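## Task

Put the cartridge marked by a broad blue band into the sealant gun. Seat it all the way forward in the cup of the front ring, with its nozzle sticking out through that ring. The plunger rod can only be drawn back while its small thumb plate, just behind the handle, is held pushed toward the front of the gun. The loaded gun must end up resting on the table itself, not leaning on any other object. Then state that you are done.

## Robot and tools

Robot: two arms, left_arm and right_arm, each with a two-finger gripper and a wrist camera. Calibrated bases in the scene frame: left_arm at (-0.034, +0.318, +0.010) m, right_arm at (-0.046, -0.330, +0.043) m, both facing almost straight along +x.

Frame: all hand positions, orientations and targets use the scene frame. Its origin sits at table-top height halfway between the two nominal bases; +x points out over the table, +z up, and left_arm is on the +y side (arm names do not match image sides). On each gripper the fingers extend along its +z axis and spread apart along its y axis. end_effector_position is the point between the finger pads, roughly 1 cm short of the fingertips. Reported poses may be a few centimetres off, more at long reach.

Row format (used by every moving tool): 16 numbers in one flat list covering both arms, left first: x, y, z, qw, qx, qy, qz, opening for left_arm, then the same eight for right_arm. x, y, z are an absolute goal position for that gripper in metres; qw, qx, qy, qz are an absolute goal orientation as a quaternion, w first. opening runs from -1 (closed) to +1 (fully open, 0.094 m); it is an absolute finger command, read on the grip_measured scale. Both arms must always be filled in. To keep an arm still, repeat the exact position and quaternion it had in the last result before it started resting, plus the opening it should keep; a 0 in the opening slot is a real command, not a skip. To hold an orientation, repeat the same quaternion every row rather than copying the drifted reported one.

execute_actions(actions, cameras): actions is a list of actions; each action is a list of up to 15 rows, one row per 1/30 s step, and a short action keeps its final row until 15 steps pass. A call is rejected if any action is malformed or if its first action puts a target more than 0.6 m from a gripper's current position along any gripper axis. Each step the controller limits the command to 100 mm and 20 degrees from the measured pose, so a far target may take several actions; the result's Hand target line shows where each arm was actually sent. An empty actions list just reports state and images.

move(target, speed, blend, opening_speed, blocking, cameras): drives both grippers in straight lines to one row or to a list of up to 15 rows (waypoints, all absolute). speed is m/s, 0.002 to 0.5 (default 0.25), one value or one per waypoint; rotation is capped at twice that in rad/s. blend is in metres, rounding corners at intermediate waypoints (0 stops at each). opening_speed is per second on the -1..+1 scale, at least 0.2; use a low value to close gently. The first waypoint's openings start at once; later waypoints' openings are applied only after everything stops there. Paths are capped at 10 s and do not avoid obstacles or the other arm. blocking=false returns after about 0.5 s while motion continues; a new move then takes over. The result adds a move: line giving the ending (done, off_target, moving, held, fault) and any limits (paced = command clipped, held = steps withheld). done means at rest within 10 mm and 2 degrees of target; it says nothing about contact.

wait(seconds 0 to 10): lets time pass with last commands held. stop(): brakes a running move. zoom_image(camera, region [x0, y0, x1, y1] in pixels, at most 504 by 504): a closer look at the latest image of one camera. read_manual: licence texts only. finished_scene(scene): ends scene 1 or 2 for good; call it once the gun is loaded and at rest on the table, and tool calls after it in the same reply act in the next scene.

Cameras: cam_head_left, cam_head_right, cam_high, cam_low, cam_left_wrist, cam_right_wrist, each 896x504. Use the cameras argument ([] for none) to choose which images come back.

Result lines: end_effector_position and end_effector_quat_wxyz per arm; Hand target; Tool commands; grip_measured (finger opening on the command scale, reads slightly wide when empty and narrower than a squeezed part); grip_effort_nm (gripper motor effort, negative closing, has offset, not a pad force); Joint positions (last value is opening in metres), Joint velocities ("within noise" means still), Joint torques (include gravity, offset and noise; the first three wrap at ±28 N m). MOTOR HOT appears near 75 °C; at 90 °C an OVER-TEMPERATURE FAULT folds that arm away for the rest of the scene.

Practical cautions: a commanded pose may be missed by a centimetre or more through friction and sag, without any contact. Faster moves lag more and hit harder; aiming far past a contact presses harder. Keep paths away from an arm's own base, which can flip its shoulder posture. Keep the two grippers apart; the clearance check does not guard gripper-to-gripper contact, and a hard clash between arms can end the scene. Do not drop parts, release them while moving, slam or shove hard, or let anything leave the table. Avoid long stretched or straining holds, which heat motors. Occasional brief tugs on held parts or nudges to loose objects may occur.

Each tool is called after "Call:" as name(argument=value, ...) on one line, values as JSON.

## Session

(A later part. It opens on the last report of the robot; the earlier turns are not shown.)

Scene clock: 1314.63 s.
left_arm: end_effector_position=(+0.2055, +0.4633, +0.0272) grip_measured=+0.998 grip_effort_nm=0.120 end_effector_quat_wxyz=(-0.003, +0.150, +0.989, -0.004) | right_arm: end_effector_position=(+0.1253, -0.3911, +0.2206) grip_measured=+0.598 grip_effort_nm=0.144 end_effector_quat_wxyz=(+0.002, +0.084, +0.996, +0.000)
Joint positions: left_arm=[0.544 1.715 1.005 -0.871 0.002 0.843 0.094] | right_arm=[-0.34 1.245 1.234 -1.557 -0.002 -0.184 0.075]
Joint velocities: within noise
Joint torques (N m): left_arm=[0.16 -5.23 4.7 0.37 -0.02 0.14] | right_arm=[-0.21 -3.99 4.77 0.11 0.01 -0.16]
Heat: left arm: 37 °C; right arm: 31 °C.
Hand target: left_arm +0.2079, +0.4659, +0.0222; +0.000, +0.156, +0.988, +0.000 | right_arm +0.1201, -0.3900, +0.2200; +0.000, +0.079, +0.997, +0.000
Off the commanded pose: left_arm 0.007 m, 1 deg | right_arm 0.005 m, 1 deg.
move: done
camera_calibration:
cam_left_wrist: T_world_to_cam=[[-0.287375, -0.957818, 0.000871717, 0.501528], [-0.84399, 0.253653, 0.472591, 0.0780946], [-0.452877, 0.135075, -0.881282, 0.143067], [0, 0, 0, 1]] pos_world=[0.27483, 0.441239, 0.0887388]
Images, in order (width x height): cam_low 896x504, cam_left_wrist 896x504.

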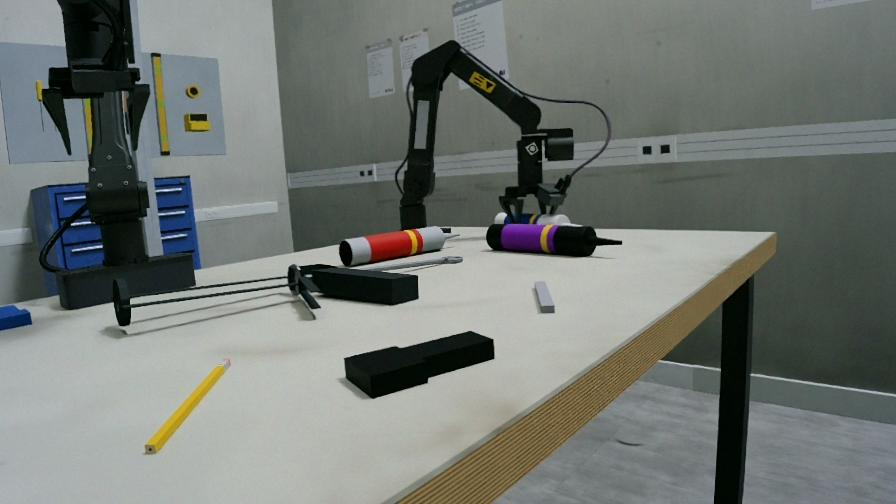

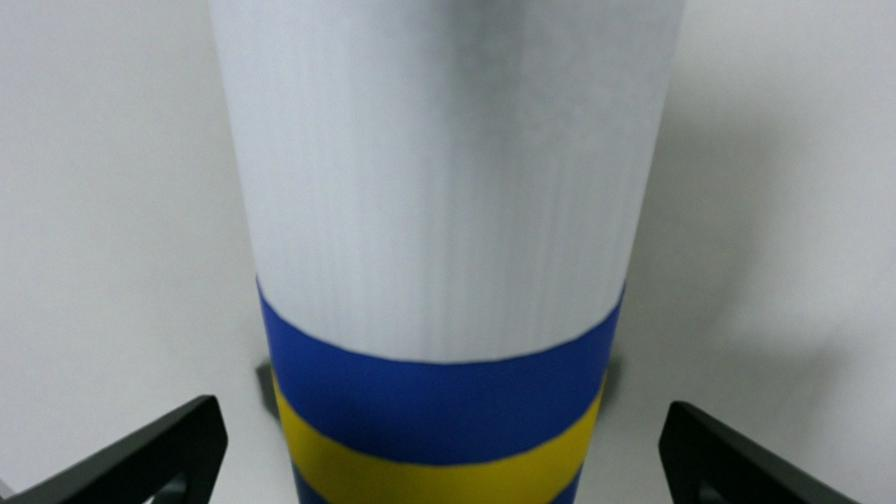

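Call:
move(target=[[0.2090, 0.4665, 0.080, 0, 0.1564, 0.9877, 0, 1, 0.1200, -0.3900, 0.220, 0, 0.0785, 0.9969, 0, 0.6],[0.1815, 0.4755, 0.080, 0, 0.1564, 0.9877, 0, 1, 0.1200, -0.3900, 0.220, 0, 0.0785, 0.9969, 0, 0.6],[0.1815, 0.4755, 0.0220, 0, 0.1564, 0.9877, 0, 1, 0.1200, -0.3900, 0.220, 0, 0.0785, 0.9969, 0, 0.6]], cameras=["cam_left_wrist","cam_low"], speed=0.1)

Scene clock: 1342.90 s.
left_arm: end_effector_position=(+0.1797, +0.4711, +0.0266) grip_measured=+0.998 grip_effort_nm=0.110 end_effector_quat_wxyz=(-0.004, +0.154, +0.988, -0.004) | right_arm: end_effector_position=(+0.1253, -0.3911, +0.2206) grip_measured=+0.598 grip_effort_nm=0.149 end_effector_quat_wxyz=(+0.002, +0.084, +0.996, +0.000)
Joint positions: left_arm=[0.619 1.655 0.934 -0.862 0 0.926 0.094] | right_arm=[-0.34 1.245 1.234 -1.557 -0.002 -0.184 0.075]
Joint velocities: within noise
Joint torques (N m): left_arm=[0.18 -4.81 4.82 0.37 0 0.17] | right_arm=[-0.2 -3.99 4.77 0.11 0.01 -0.15]
Heat: left arm: 36 °C; right arm: 31 °C.
Hand target: left_arm +0.1822, +0.4736, +0.0222; +0.000, +0.160, +0.987, -0.001 | right_arm +0.1201, -0.3900, +0.2200; +0.000, +0.079, +0.997, +0.000
Off the commanded pose: left_arm 0.007 m, 1 deg | right_arm 0.005 m, 1 deg.
move: done
camera_calibration:
cam_left_wrist: T_world_to_cam=[[-0.294722, -0.955582, 0.00154122, 0.501817], [-0.841267, 0.260229, 0.473869, 0.0509689], [-0.453221, 0.138363, -0.880594, 0.128263], [0, 0, 0, 1]] pos_world=[0.248906, 0.448516, 0.0880221]
Images, in order (width x height): cam_low 896x504, cam_left_wrist 896x504.

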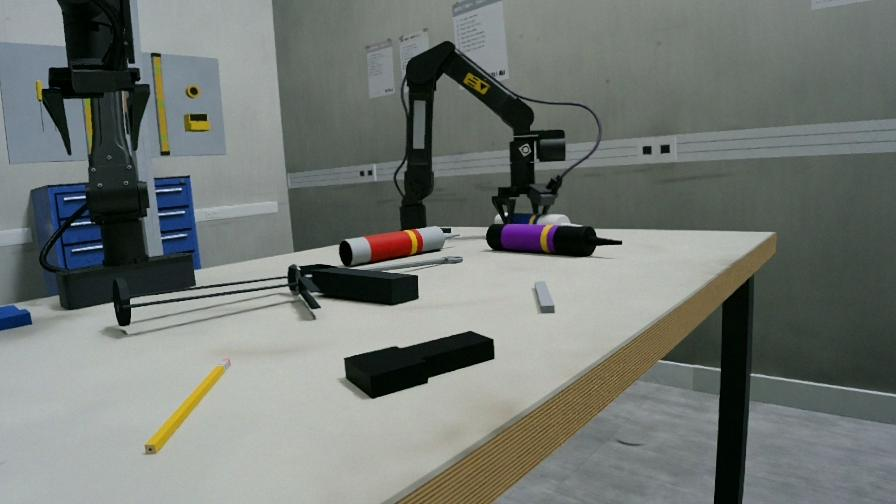

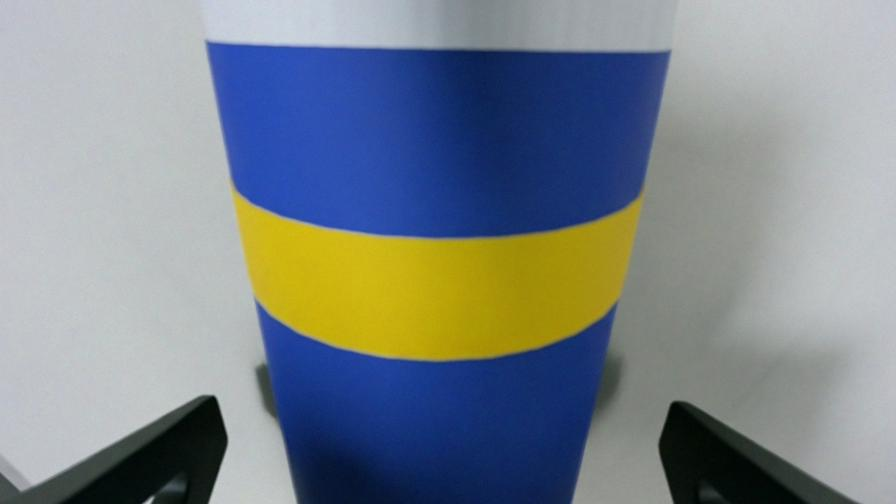

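Call:
move(target=[[0.1815, 0.4755, 0.0220, 0, 0.1564, 0.9877, 0, -0.1, 0.1200, -0.3900, 0.220, 0, 0.0785, 0.9969, 0, 0.6]], cameras=["cam_left_wrist"], speed=0.1, opening_speed=0.6)

Scene clock: 1365.27 s.
left_arm: end_effector_position=(+0.1801, +0.4718, +0.0266) grip_measured=+0.030 grip_effort_nm=-1.018 end_effector_quat_wxyz=(-0.003, +0.154, +0.988, -0.003) | right_arm: end_effector_position=(+0.1253, -0.3911, +0.2206) grip_measured=+0.598 grip_effort_nm=0.149 end_effector_quat_wxyz=(+0.002, +0.084, +0.996, +0.000)
Joint positions: left_arm=[0.621 1.655 0.934 -0.858 0 0.928 0.048] | right_arm=[-0.34 1.245 1.234 -1.557 -0.002 -0.184 0.075]
Joint velocities: within noise
Joint torques (N m): left_arm=[0.7 -4.93 4.92 0.38 -0.01 0.17] | right_arm=[-0.21 -3.99 4.75 0.11 0.01 -0.15]
Heat: left arm: 35 °C; right arm: 31 °C.
Hand target: left_arm +0.1812, +0.4757, +0.0221; +0.000, +0.156, +0.988, +0.000 | right_arm +0.1201, -0.3900, +0.2200; +0.000, +0.079, +0.997, +0.000
Off the commanded pose: left_arm 0.006 m, 1 deg | right_arm 0.005 m, 1 deg.
move: done
camera_calibration:
cam_left_wrist: T_world_to_cam=[[-0.294722, -0.955583, -0.000885847, 0.502732], [-0.842454, 0.259393, 0.472215, 0.0517493], [-0.451011, 0.139919, -0.881483, 0.127217], [0, 0, 0, 1]] pos_world=[0.249139, 0.449178, 0.0881478]
Images, in order (width x height): cam_left_wrist 896x504.

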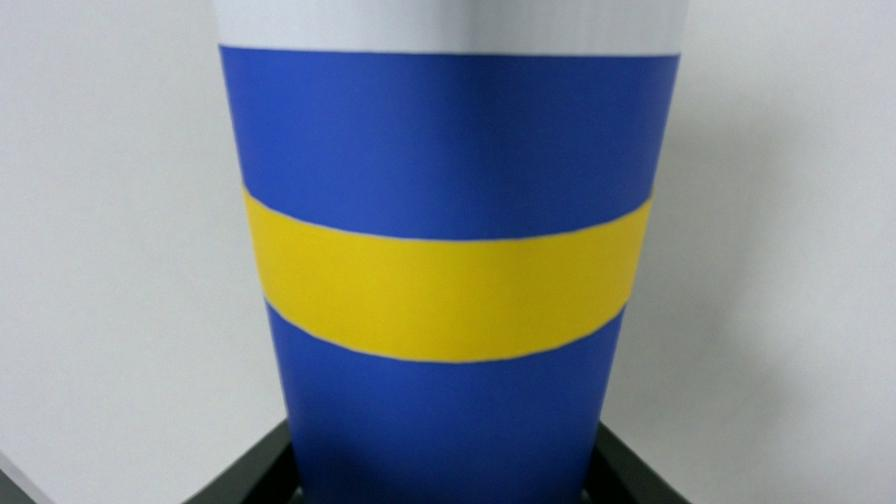

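Call:
move(target=[[0.1815, 0.4755, 0.1300, 0, 0.1564, 0.9877, 0, -0.1, 0.1200, -0.3900, 0.220, 0, 0.0785, 0.9969, 0, 0.6],[0.2600, 0.2700, 0.1500, 0, 0.4617, 0.8870, 0, -0.1, 0.1200, -0.3900, 0.220, 0, 0.0785, 0.9969, 0, 0.6],[0.2200, 0.0500, 0.1500, 0, 0.7598, 0.6501, 0, -0.1, 0.1200, -0.3900, 0.220, 0, 0.0785, 0.9969, 0, 0.6],[0.1600, -0.1100, 0.1300, 0, 0.7598, 0.6501, 0, -0.1, 0.1200, -0.3900, 0.220, 0, 0.0785, 0.9969, 0, 0.6]], speed=0.12, blend=0.04)

Scene clock: 1399.90 s.
left_arm: end_effector_position=(+0.1594, -0.1028, +0.1183) grip_measured=+0.029 grip_effort_nm=-1.018 end_effector_quat_wxyz=(+0.009, +0.768, +0.641, +0.006) | right_arm: end_effector_position=(+0.1253, -0.3911, +0.2206) grip_measured=+0.598 grip_effort_nm=0.149 end_effector_quat_wxyz=(+0.002, +0.084, +0.996, +0.000)
Joint positions: left_arm=[-1.146 2.403 2.406 -1.56 -0.017 0.602 0.048] | right_arm=[-0.34 1.245 1.234 -1.557 -0.002 -0.184 0.075]
Joint velocities: within noise
Joint torques (N m): left_arm=[0.23 -11.26 9.76 -0.08 -0.03 -0.16] | right_arm=[-0.21 -3.99 4.75 0.11 0 -0.16]
Heat: left arm: 36 °C; right arm: 30 °C.
Hand target: left_arm +0.1627, -0.1056, +0.1282; +0.021, +0.762, +0.647, +0.005 | right_arm +0.1201, -0.3900, +0.2200; +0.000, +0.079, +0.997, +0.000
Off the commanded pose: left_arm 0.014 m, 2 deg | right_arm 0.005 m, 1 deg.
joint sent to its limit (left arm) — joint 4 (wrist pitch), lower limit. The joint targets are off in position, not in orientation.
move: off_target (left_arm)
camera_calibration:
cam_left_wrist: T_world_to_cam=[[-0.985155, 0.169256, -0.0286777, 0.176549], [0.136596, 0.874052, 0.466234, 0.0479405], [0.103979, 0.455395, -0.884197, 0.223422], [0, 0, 0, 1]] pos_world=[0.144149, -0.17353, 0.180261]
cam_right_wrist: T_world_to_cam=[[-0.180754, -0.983487, 0.00905221, -0.363595], [-0.899862, 0.169085, 0.402068, 0.130302], [-0.39696, 0.0645297, -0.915565, 0.359588], [0, 0, 0, 1]] pos_world=[0.194274, -0.402827, 0.280127]

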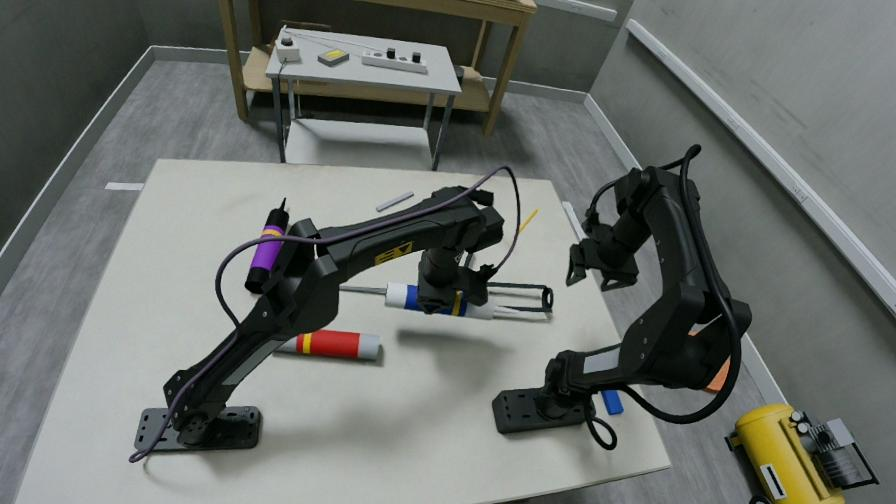

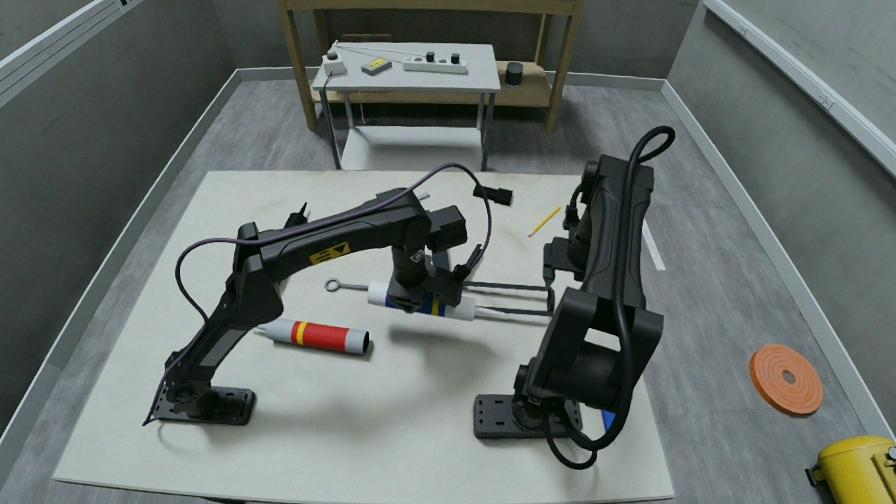

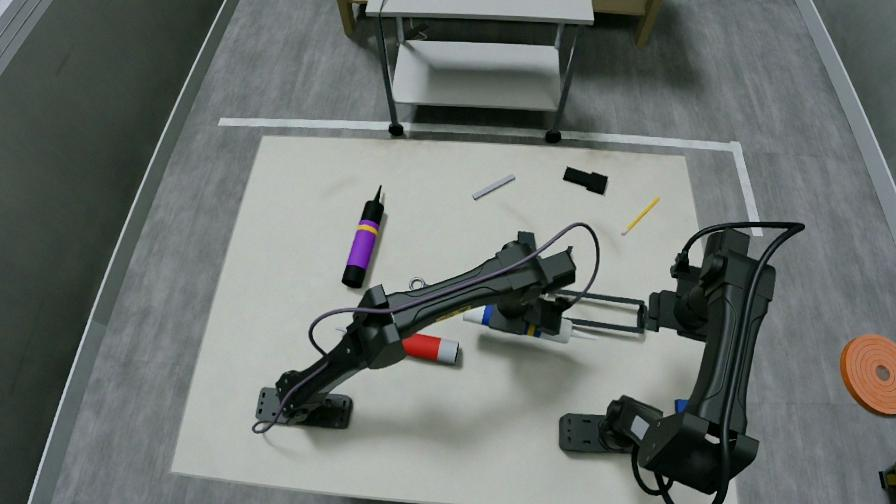

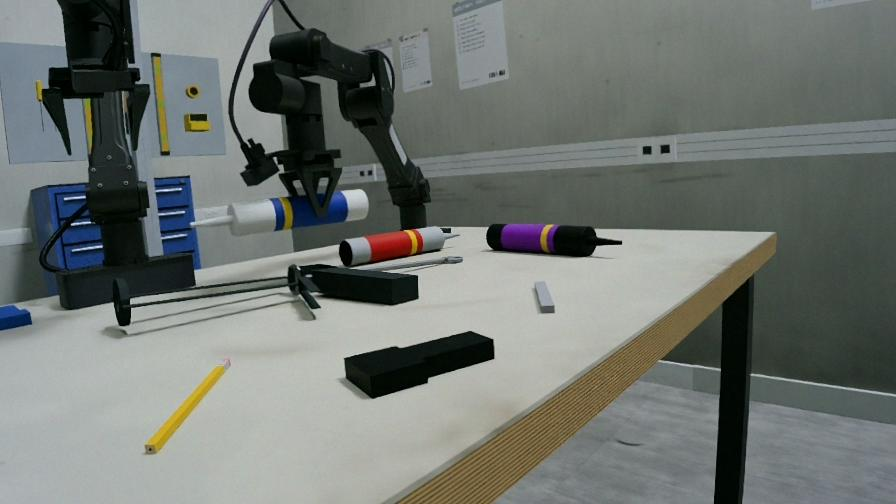

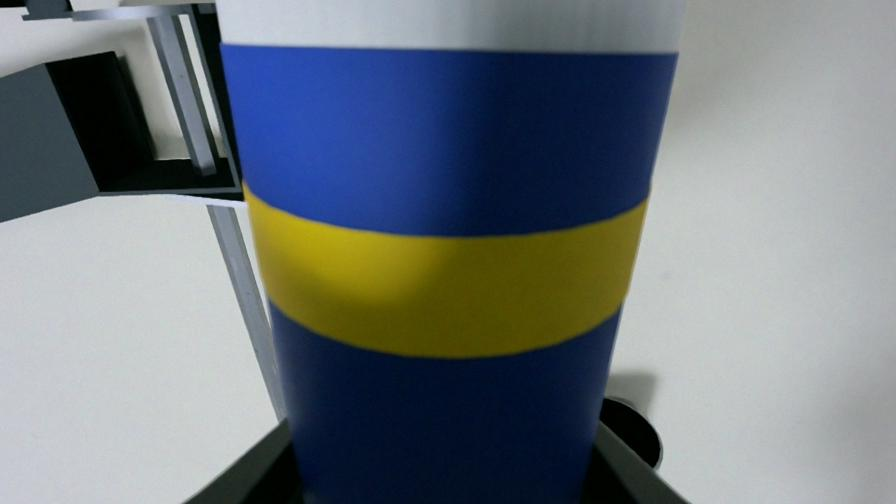

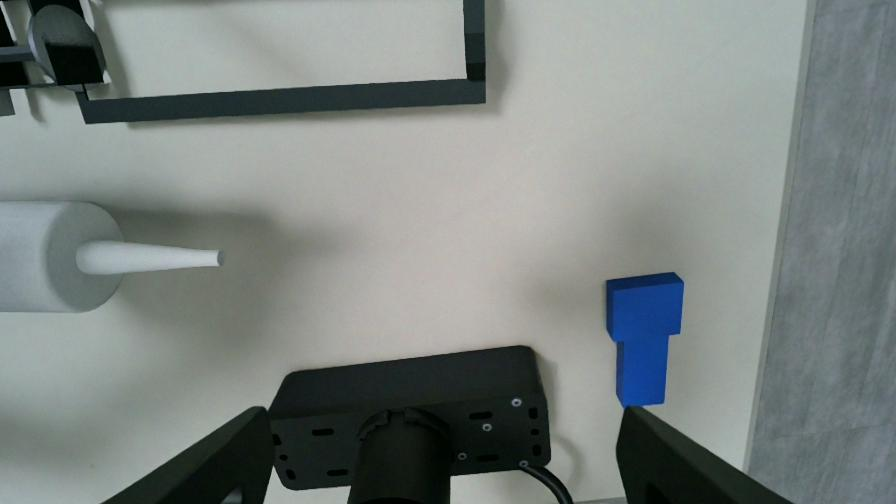

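Call:
move(target=[[0.1560, -0.1120, 0.0550, 0, 0.7598, 0.6501, 0, -0.1, 0.1200, -0.3900, 0.220, 0, 0.0785, 0.9969, 0, 0.6]], speed=0.08, cameras=["cam_low","cam_left_wrist","cam_right_wrist","cam_high"])

Call:
zoom_image(camera="cam_low", region=[160, 160, 460, 330])

Scene clock: 1419.40 s.
left_arm: end_effector_position=(+0.1581, -0.1017, +0.0567) grip_measured=+0.029 grip_effort_nm=-1.018 end_effector_quat_wxyz=(-0.011, +0.760, +0.650, +0.012) | right_arm: end_effector_position=(+0.1253, -0.3911, +0.2206) grip_measured=+0.598 grip_effort_nm=0.149 end_effector_quat_wxyz=(+0.002, +0.084, +0.996, +0.000)
Joint positions: left_arm=[-1.148 2.411 2.172 -1.36 -0.017 0.576 0.048] | right_arm=[-0.34 1.245 1.234 -1.557 -0.002 -0.184 0.075]
Joint velocities: within noise
Joint torques (N m): left_arm=[-0.69 -11.18 6.11 0.35 0.14 -0.16] | right_arm=[-0.21 -3.99 4.75 0.11 0.01 -0.16]
Heat: left arm: 41 °C; right arm: 30 °C.
Hand target: left_arm +0.1551, -0.1117, +0.0550; +0.000, +0.758, +0.652, +0.000 | right_arm +0.1201, -0.3900, +0.2200; +0.000, +0.079, +0.997, +0.000
Off the commanded pose: left_arm 0.011 m, 2 deg | right_arm 0.005 m, 1 deg.
move: off_target (left_arm)
camera_calibration:
cam_left_wrist: T_world_to_cam=[[-0.989311, 0.14568, -0.00638387, 0.170322], [0.123317, 0.859201, 0.496555, 0.0747035], [0.0778232, 0.49046, -0.867982, 0.17538], [0, 0, 0, 1]] pos_world=[0.14564, -0.175015, 0.11622]
cam_right_wrist: T_world_to_cam=[[-0.180754, -0.983487, 0.00905221, -0.363595], [-0.899862, 0.169085, 0.402068, 0.130302], [-0.39696, 0.0645297, -0.915565, 0.359588], [0, 0, 0, 1]] pos_world=[0.194274, -0.402827, 0.280127]
Images, in order (width x height): cam_high 896x504, cam_low 896x504, cam_left_wrist 896x504, cam_right_wrist 896x504.

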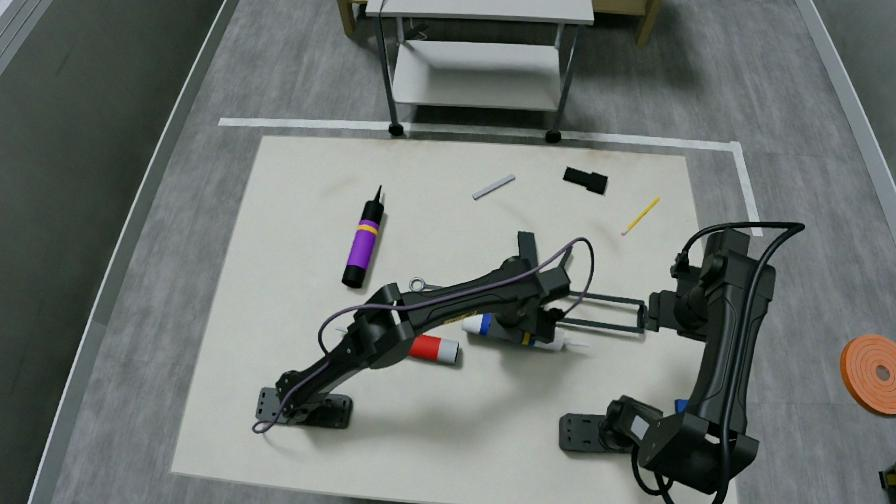

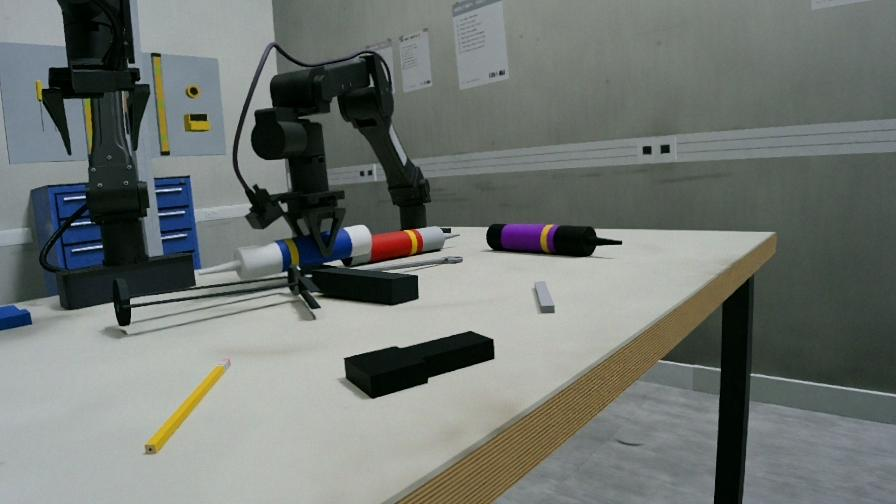

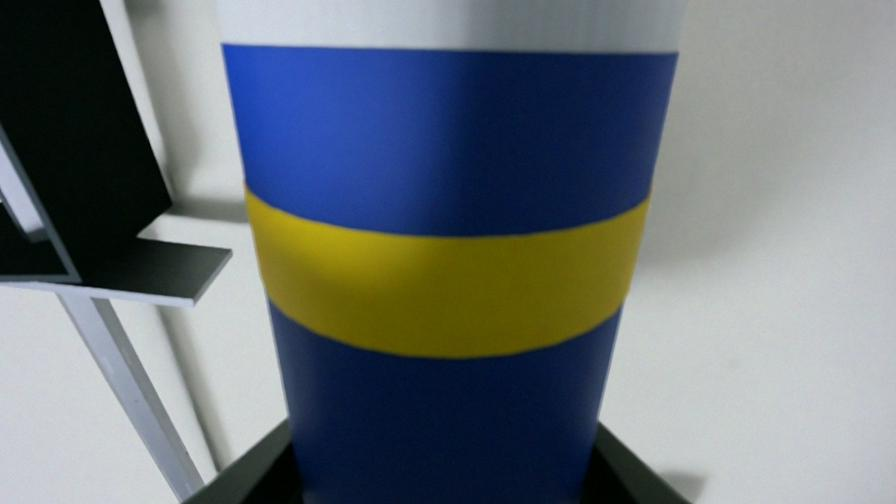

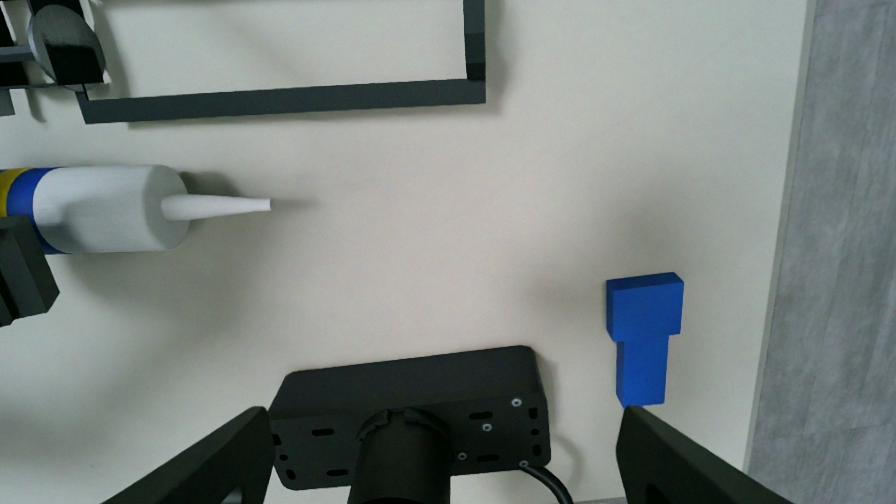

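Scaled by 1.680 from the camera's 896x504 image, which has a finer 1280x720 frame.

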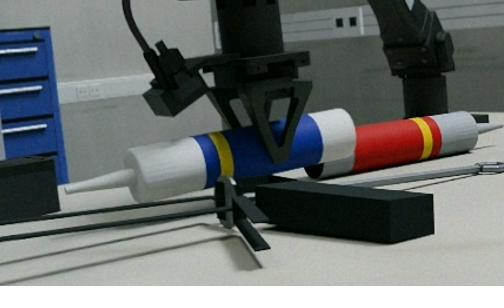

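Call:
move(target=[[0.1540, -0.1120, 0.0330, 0, 0.7598, 0.6501, 0, -0.1, 0.1200, -0.3900, 0.220, 0, 0.0785, 0.9969, 0, 0.6]], speed=0.04, cameras=["cam_low","cam_left_wrist","cam_right_wrist"])

Call:
zoom_image(camera="cam_low", region=[160, 160, 460, 330])

Scene clock: 1429.03 s.
left_arm: end_effector_position=(+0.1589, -0.1017, +0.0366) grip_measured=+0.029 grip_effort_nm=-1.018 end_effector_quat_wxyz=(-0.009, +0.762, +0.648, +0.011) | right_arm: end_effector_position=(+0.1253, -0.3911, +0.2206) grip_measured=+0.598 grip_effort_nm=0.149 end_effector_quat_wxyz=(+0.002, +0.084, +0.996, +0.000)
Joint positions: left_arm=[-1.146 2.411 2.093 -1.276 -0.017 0.584 0.048] | right_arm=[-0.34 1.245 1.234 -1.557 -0.002 -0.184 0.075]
Joint velocities: within noise
Joint torques (N m): left_arm=[-0.57 -11.3 5.9 0.37 0.12 -0.1] | right_arm=[-0.23 -4 4.75 0.11 0 -0.16]
Heat: left arm: 40 °C; right arm: 30 °C.
Hand target: left_arm +0.1560, -0.1104, +0.0330; -0.001, +0.761, +0.649, +0.000 | right_arm +0.1201, -0.3900, +0.2200; +0.000, +0.079, +0.997, +0.000
Off the commanded pose: left_arm 0.012 m, 2 deg | right_arm 0.005 m, 1 deg.
move: off_target (left_arm)
camera_calibration:
cam_left_wrist: T_world_to_cam=[[-0.988387, 0.151713, -0.00863682, 0.171537], [0.127772, 0.860491, 0.493183, 0.084187], [0.082254, 0.486352, -0.869883, 0.156815], [0, 0, 0, 1]] pos_world=[0.14589, -0.174734, 0.0963729]
cam_right_wrist: T_world_to_cam=[[-0.180754, -0.983487, 0.00905221, -0.363595], [-0.899862, 0.169085, 0.402068, 0.130302], [-0.39696, 0.0645297, -0.915565, 0.359588], [0, 0, 0, 1]] pos_world=[0.194274, -0.402827, 0.280127]
Images, in order (width x height): cam_low 896x504, cam_left_wrist 896x504, cam_right_wrist 896x504.

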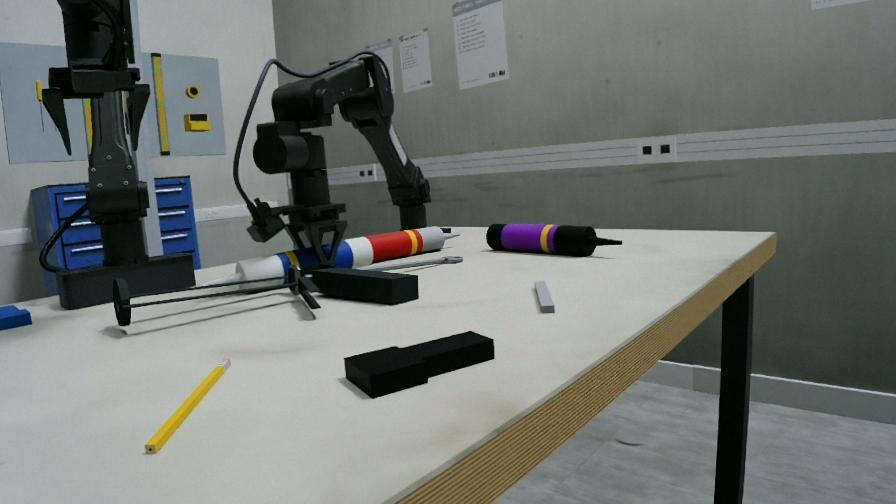

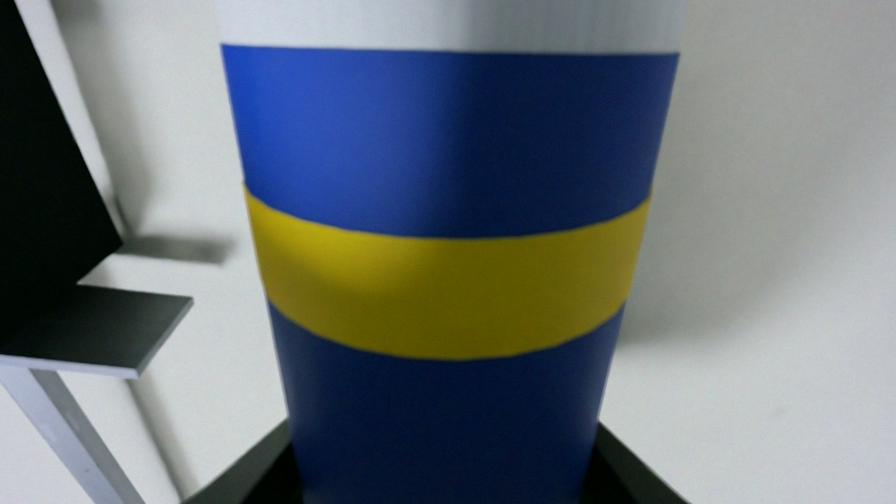

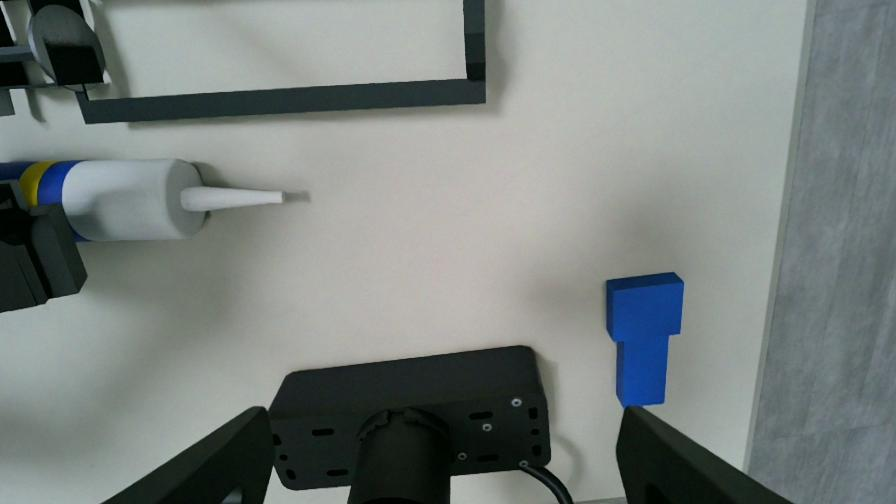

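Scaled by 1.680 from the camera's 896x504 image, which has a finer 1280x720 frame.

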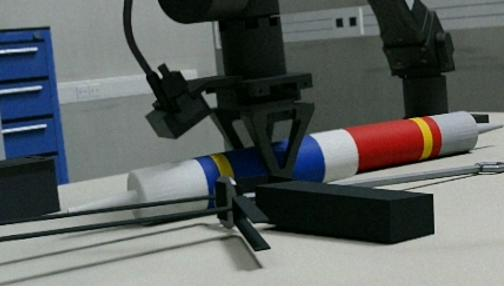

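Call:
move(target=[[0.1530, -0.1120, 0.0240, 0, 0.7598, 0.6501, 0, -0.1, 0.1200, -0.3900, 0.220, 0, 0.0785, 0.9969, 0, 0.6]], speed=0.03, cameras=["cam_low","cam_right_wrist"])

Call:
zoom_image(camera="cam_low", region=[160, 160, 460, 330])

Scene clock: 1437.83 s.
left_arm: end_effector_position=(+0.1581, -0.1045, +0.0315) grip_measured=+0.029 grip_effort_nm=-1.023 end_effector_quat_wxyz=(-0.005, +0.761, +0.649, +0.007) | right_arm: end_effector_position=(+0.1253, -0.3911, +0.2206) grip_measured=+0.598 grip_effort_nm=0.149 end_effector_quat_wxyz=(+0.002, +0.084, +0.996, +0.000)
Joint positions: left_arm=[-1.148 2.411 2.073 -1.245 -0.01 0.579 0.048] | right_arm=[-0.34 1.245 1.234 -1.557 -0.002 -0.184 0.075]
Joint velocities: within noise
Joint torques (N m): left_arm=[-0.92 -10.92 5.12 0.38 0.16 -0.16] | right_arm=[-0.21 -3.99 4.75 0.11 0.01 -0.15]
Heat: left arm: 39 °C; right arm: 30 °C.
Hand target: left_arm +0.1535, -0.1113, +0.0242; -0.001, +0.759, +0.651, -0.002 | right_arm +0.1201, -0.3900, +0.2200; +0.000, +0.079, +0.997, +0.000
Off the commanded pose: left_arm 0.012 m, 1 deg | right_arm 0.005 m, 1 deg.
move: off_target (left_arm)
camera_calibration:
cam_right_wrist: T_world_to_cam=[[-0.180754, -0.983487, 0.00905221, -0.363595], [-0.899862, 0.169085, 0.402068, 0.130302], [-0.39696, 0.0645297, -0.915565, 0.359588], [0, 0, 0, 1]] pos_world=[0.194274, -0.402827, 0.280127]
Images, in order (width x height): cam_low 896x504, cam_right_wrist 896x504.

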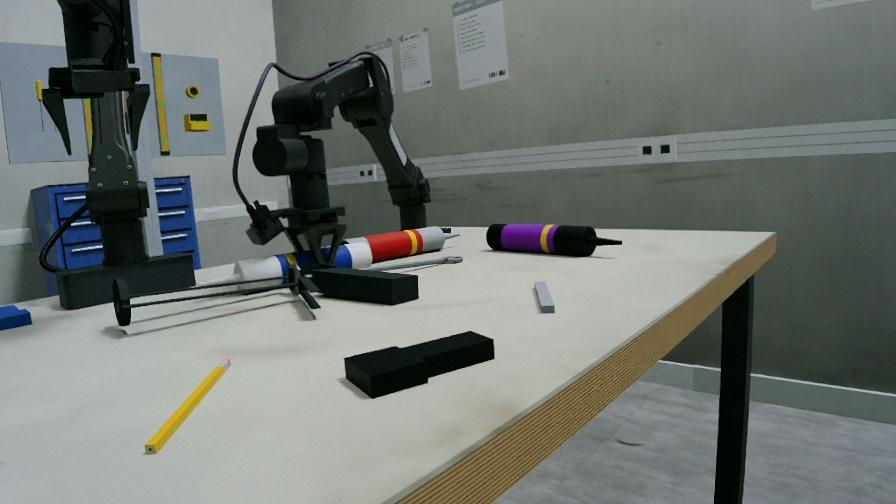

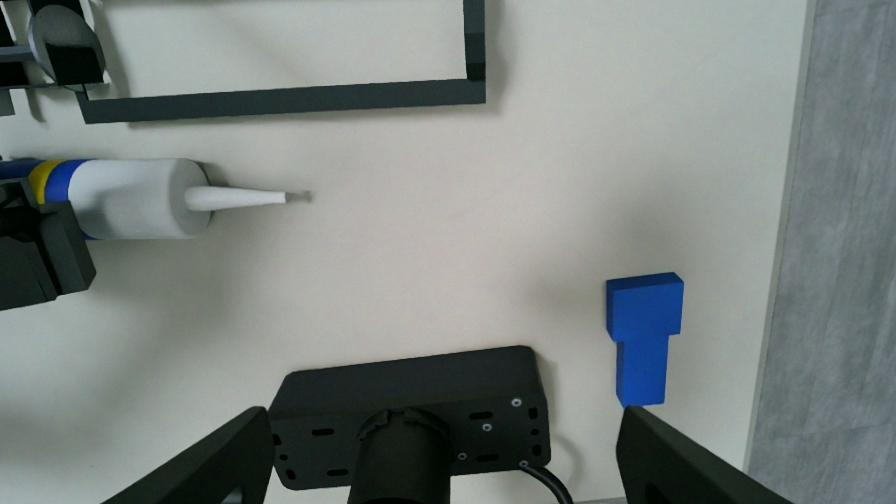

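Scaled by 1.680 from the camera's 896x504 image, which has a finer 1280x720 frame.

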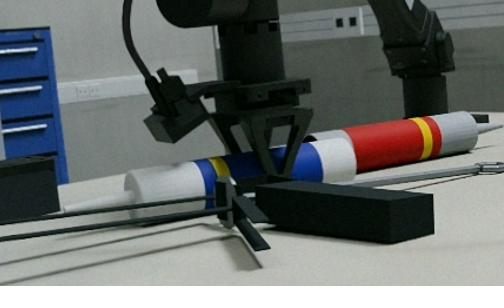

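Call:
move(target=[[0.1530, -0.1120, 0.0150, 0, 0.7598, 0.6501, 0, -0.1, 0.1200, -0.3900, 0.220, 0, 0.0785, 0.9969, 0, 0.6]], speed=0.03, cameras=["cam_low","cam_right_wrist"])

Call:
zoom_image(camera="cam_low", region=[160, 160, 460, 330])

Scene clock: 1448.27 s.
left_arm: end_effector_position=(+0.1575, -0.1047, +0.0304) grip_measured=+0.029 grip_effort_nm=-1.018 end_effector_quat_wxyz=(-0.004, +0.761, +0.648, +0.009) | right_arm: end_effector_position=(+0.1253, -0.3911, +0.2206) grip_measured=+0.598 grip_effort_nm=0.144 end_effector_quat_wxyz=(+0.002, +0.084, +0.996, +0.000)
Joint positions: left_arm=[-1.151 2.411 2.068 -1.24 -0.015 0.578 0.048] | right_arm=[-0.34 1.245 1.234 -1.557 -0.002 -0.184 0.075]
Joint velocities: within noise
Joint torques (N m): left_arm=[-0.94 -10.55 3.71 0.66 0.09 -0.15] | right_arm=[-0.21 -3.99 4.77 0.11 0.01 -0.15]
Heat: left arm: 39 °C; right arm: 30 °C.
Hand target: left_arm +0.1532, -0.1112, +0.0154; +0.000, +0.760, +0.650, +0.002 | right_arm +0.1201, -0.3900, +0.2200; +0.000, +0.079, +0.997, +0.000
Off the commanded pose: left_arm 0.018 m, 1 deg | right_arm 0.005 m, 1 deg.
move: off_target (left_arm)
camera_calibration:
cam_right_wrist: T_world_to_cam=[[-0.180754, -0.983487, 0.00905221, -0.363595], [-0.899862, 0.169085, 0.402068, 0.130302], [-0.39696, 0.0645297, -0.915565, 0.359588], [0, 0, 0, 1]] pos_world=[0.194274, -0.402827, 0.280127]
Images, in order (width x height): cam_low 896x504, cam_right_wrist 896x504.

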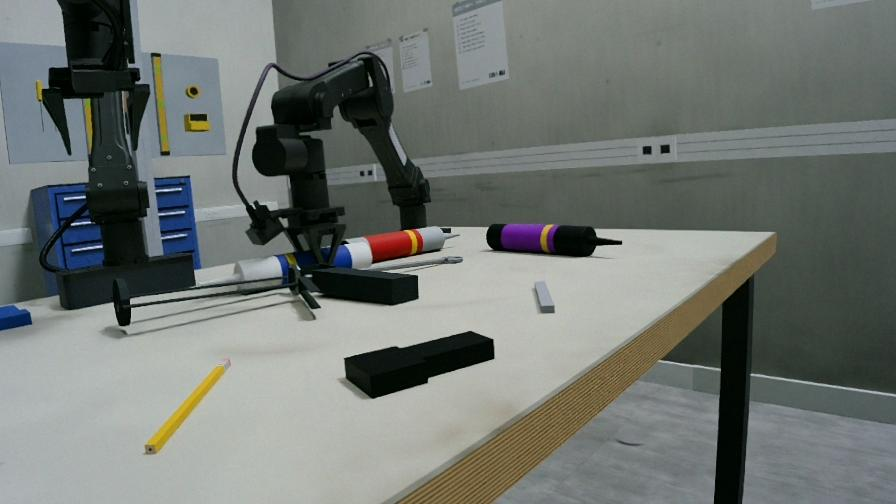

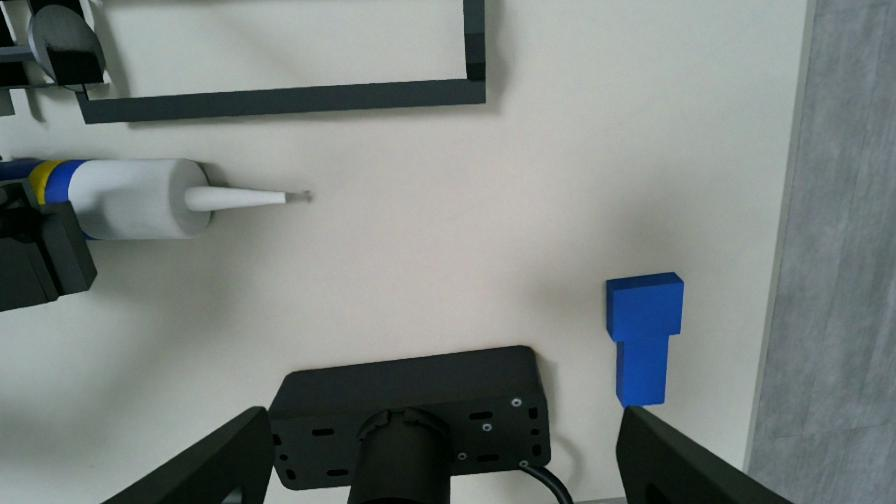

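Scaled by 1.680 from the camera's 896x504 image, which has a finer 1280x720 frame.

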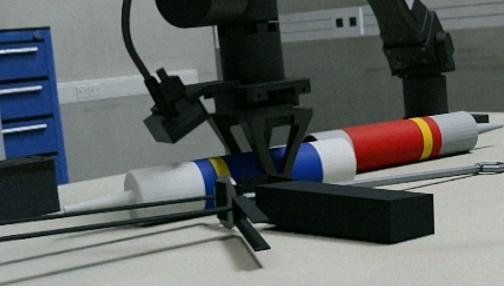

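Call:
move(target=[[0.1545, -0.1100, 0.0250, 0, 0.7598, 0.6501, 0, -0.1, 0.1200, -0.3900, 0.220, 0, 0.0785, 0.9969, 0, 0.6],[0.1545, -0.1100, 0.0250, 0, 0.7598, 0.6501, 0, 0.7, 0.1200, -0.3900, 0.220, 0, 0.0785, 0.9969, 0, 0.6]], speed=0.03, opening_speed=0.6, cameras=["cam_low","cam_left_wrist"])

Scene clock: 1461.47 s.
left_arm: end_effector_position=(+0.1565, -0.1041, +0.0292) grip_measured=+0.698 grip_effort_nm=0.120 end_effector_quat_wxyz=(-0.005, +0.762, +0.648, +0.009) | right_arm: end_effector_position=(+0.1253, -0.3911, +0.2206) grip_measured=+0.598 grip_effort_nm=0.144 end_effector_quat_wxyz=(+0.002, +0.084, +0.996, +0.000)
Joint positions: left_arm=[-1.152 2.411 2.063 -1.239 -0.015 0.578 0.08] | right_arm=[-0.34 1.245 1.234 -1.557 -0.002 -0.184 0.075]
Joint velocities: within noise
Joint torques (N m): left_arm=[-0.43 -11.43 5.3 0.35 0.14 -0.11] | right_arm=[-0.21 -3.99 4.75 0.11 0.01 -0.16]
Heat: left arm: 38 °C; right arm: 30 °C.
Hand target: left_arm +0.1537, -0.1099, +0.0250; -0.001, +0.760, +0.649, +0.000 | right_arm +0.1201, -0.3900, +0.2200; +0.000, +0.079, +0.997, +0.000
Off the commanded pose: left_arm 0.008 m, 1 deg | right_arm 0.005 m, 1 deg.
move: done
camera_calibration:
cam_left_wrist: T_world_to_cam=[[-0.988372, 0.151607, -0.0116486, 0.169607], [0.126831, 0.864253, 0.486807, 0.0909139], [0.0838708, 0.479669, -0.873432, 0.150928], [0, 0, 0, 1]] pos_world=[0.143445, -0.176682, 0.0895439]
Images, in order (width x height): cam_low 896x504, cam_left_wrist 896x504.

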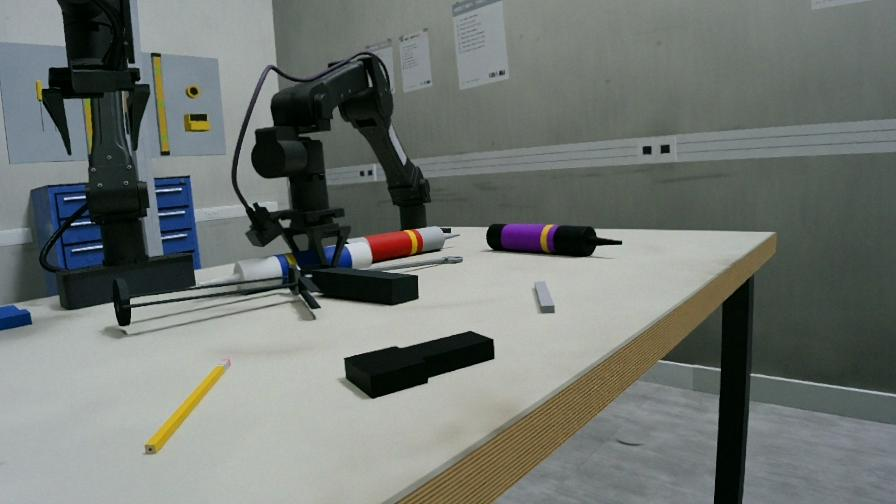

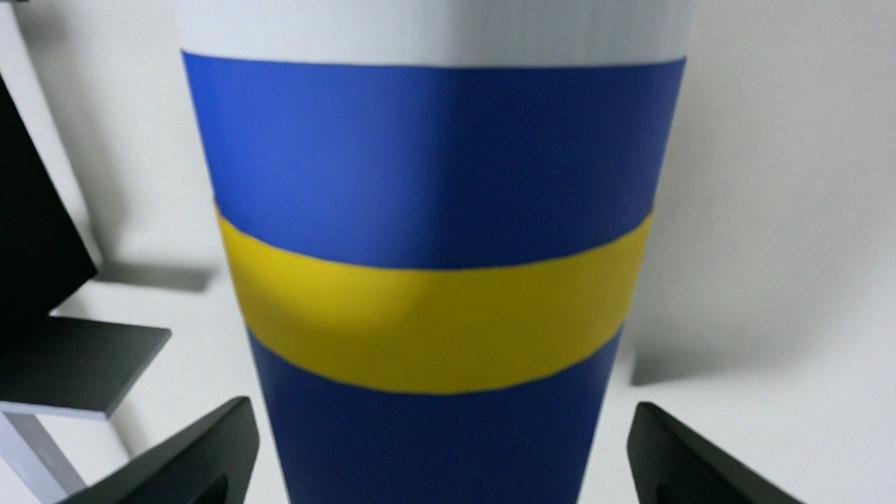

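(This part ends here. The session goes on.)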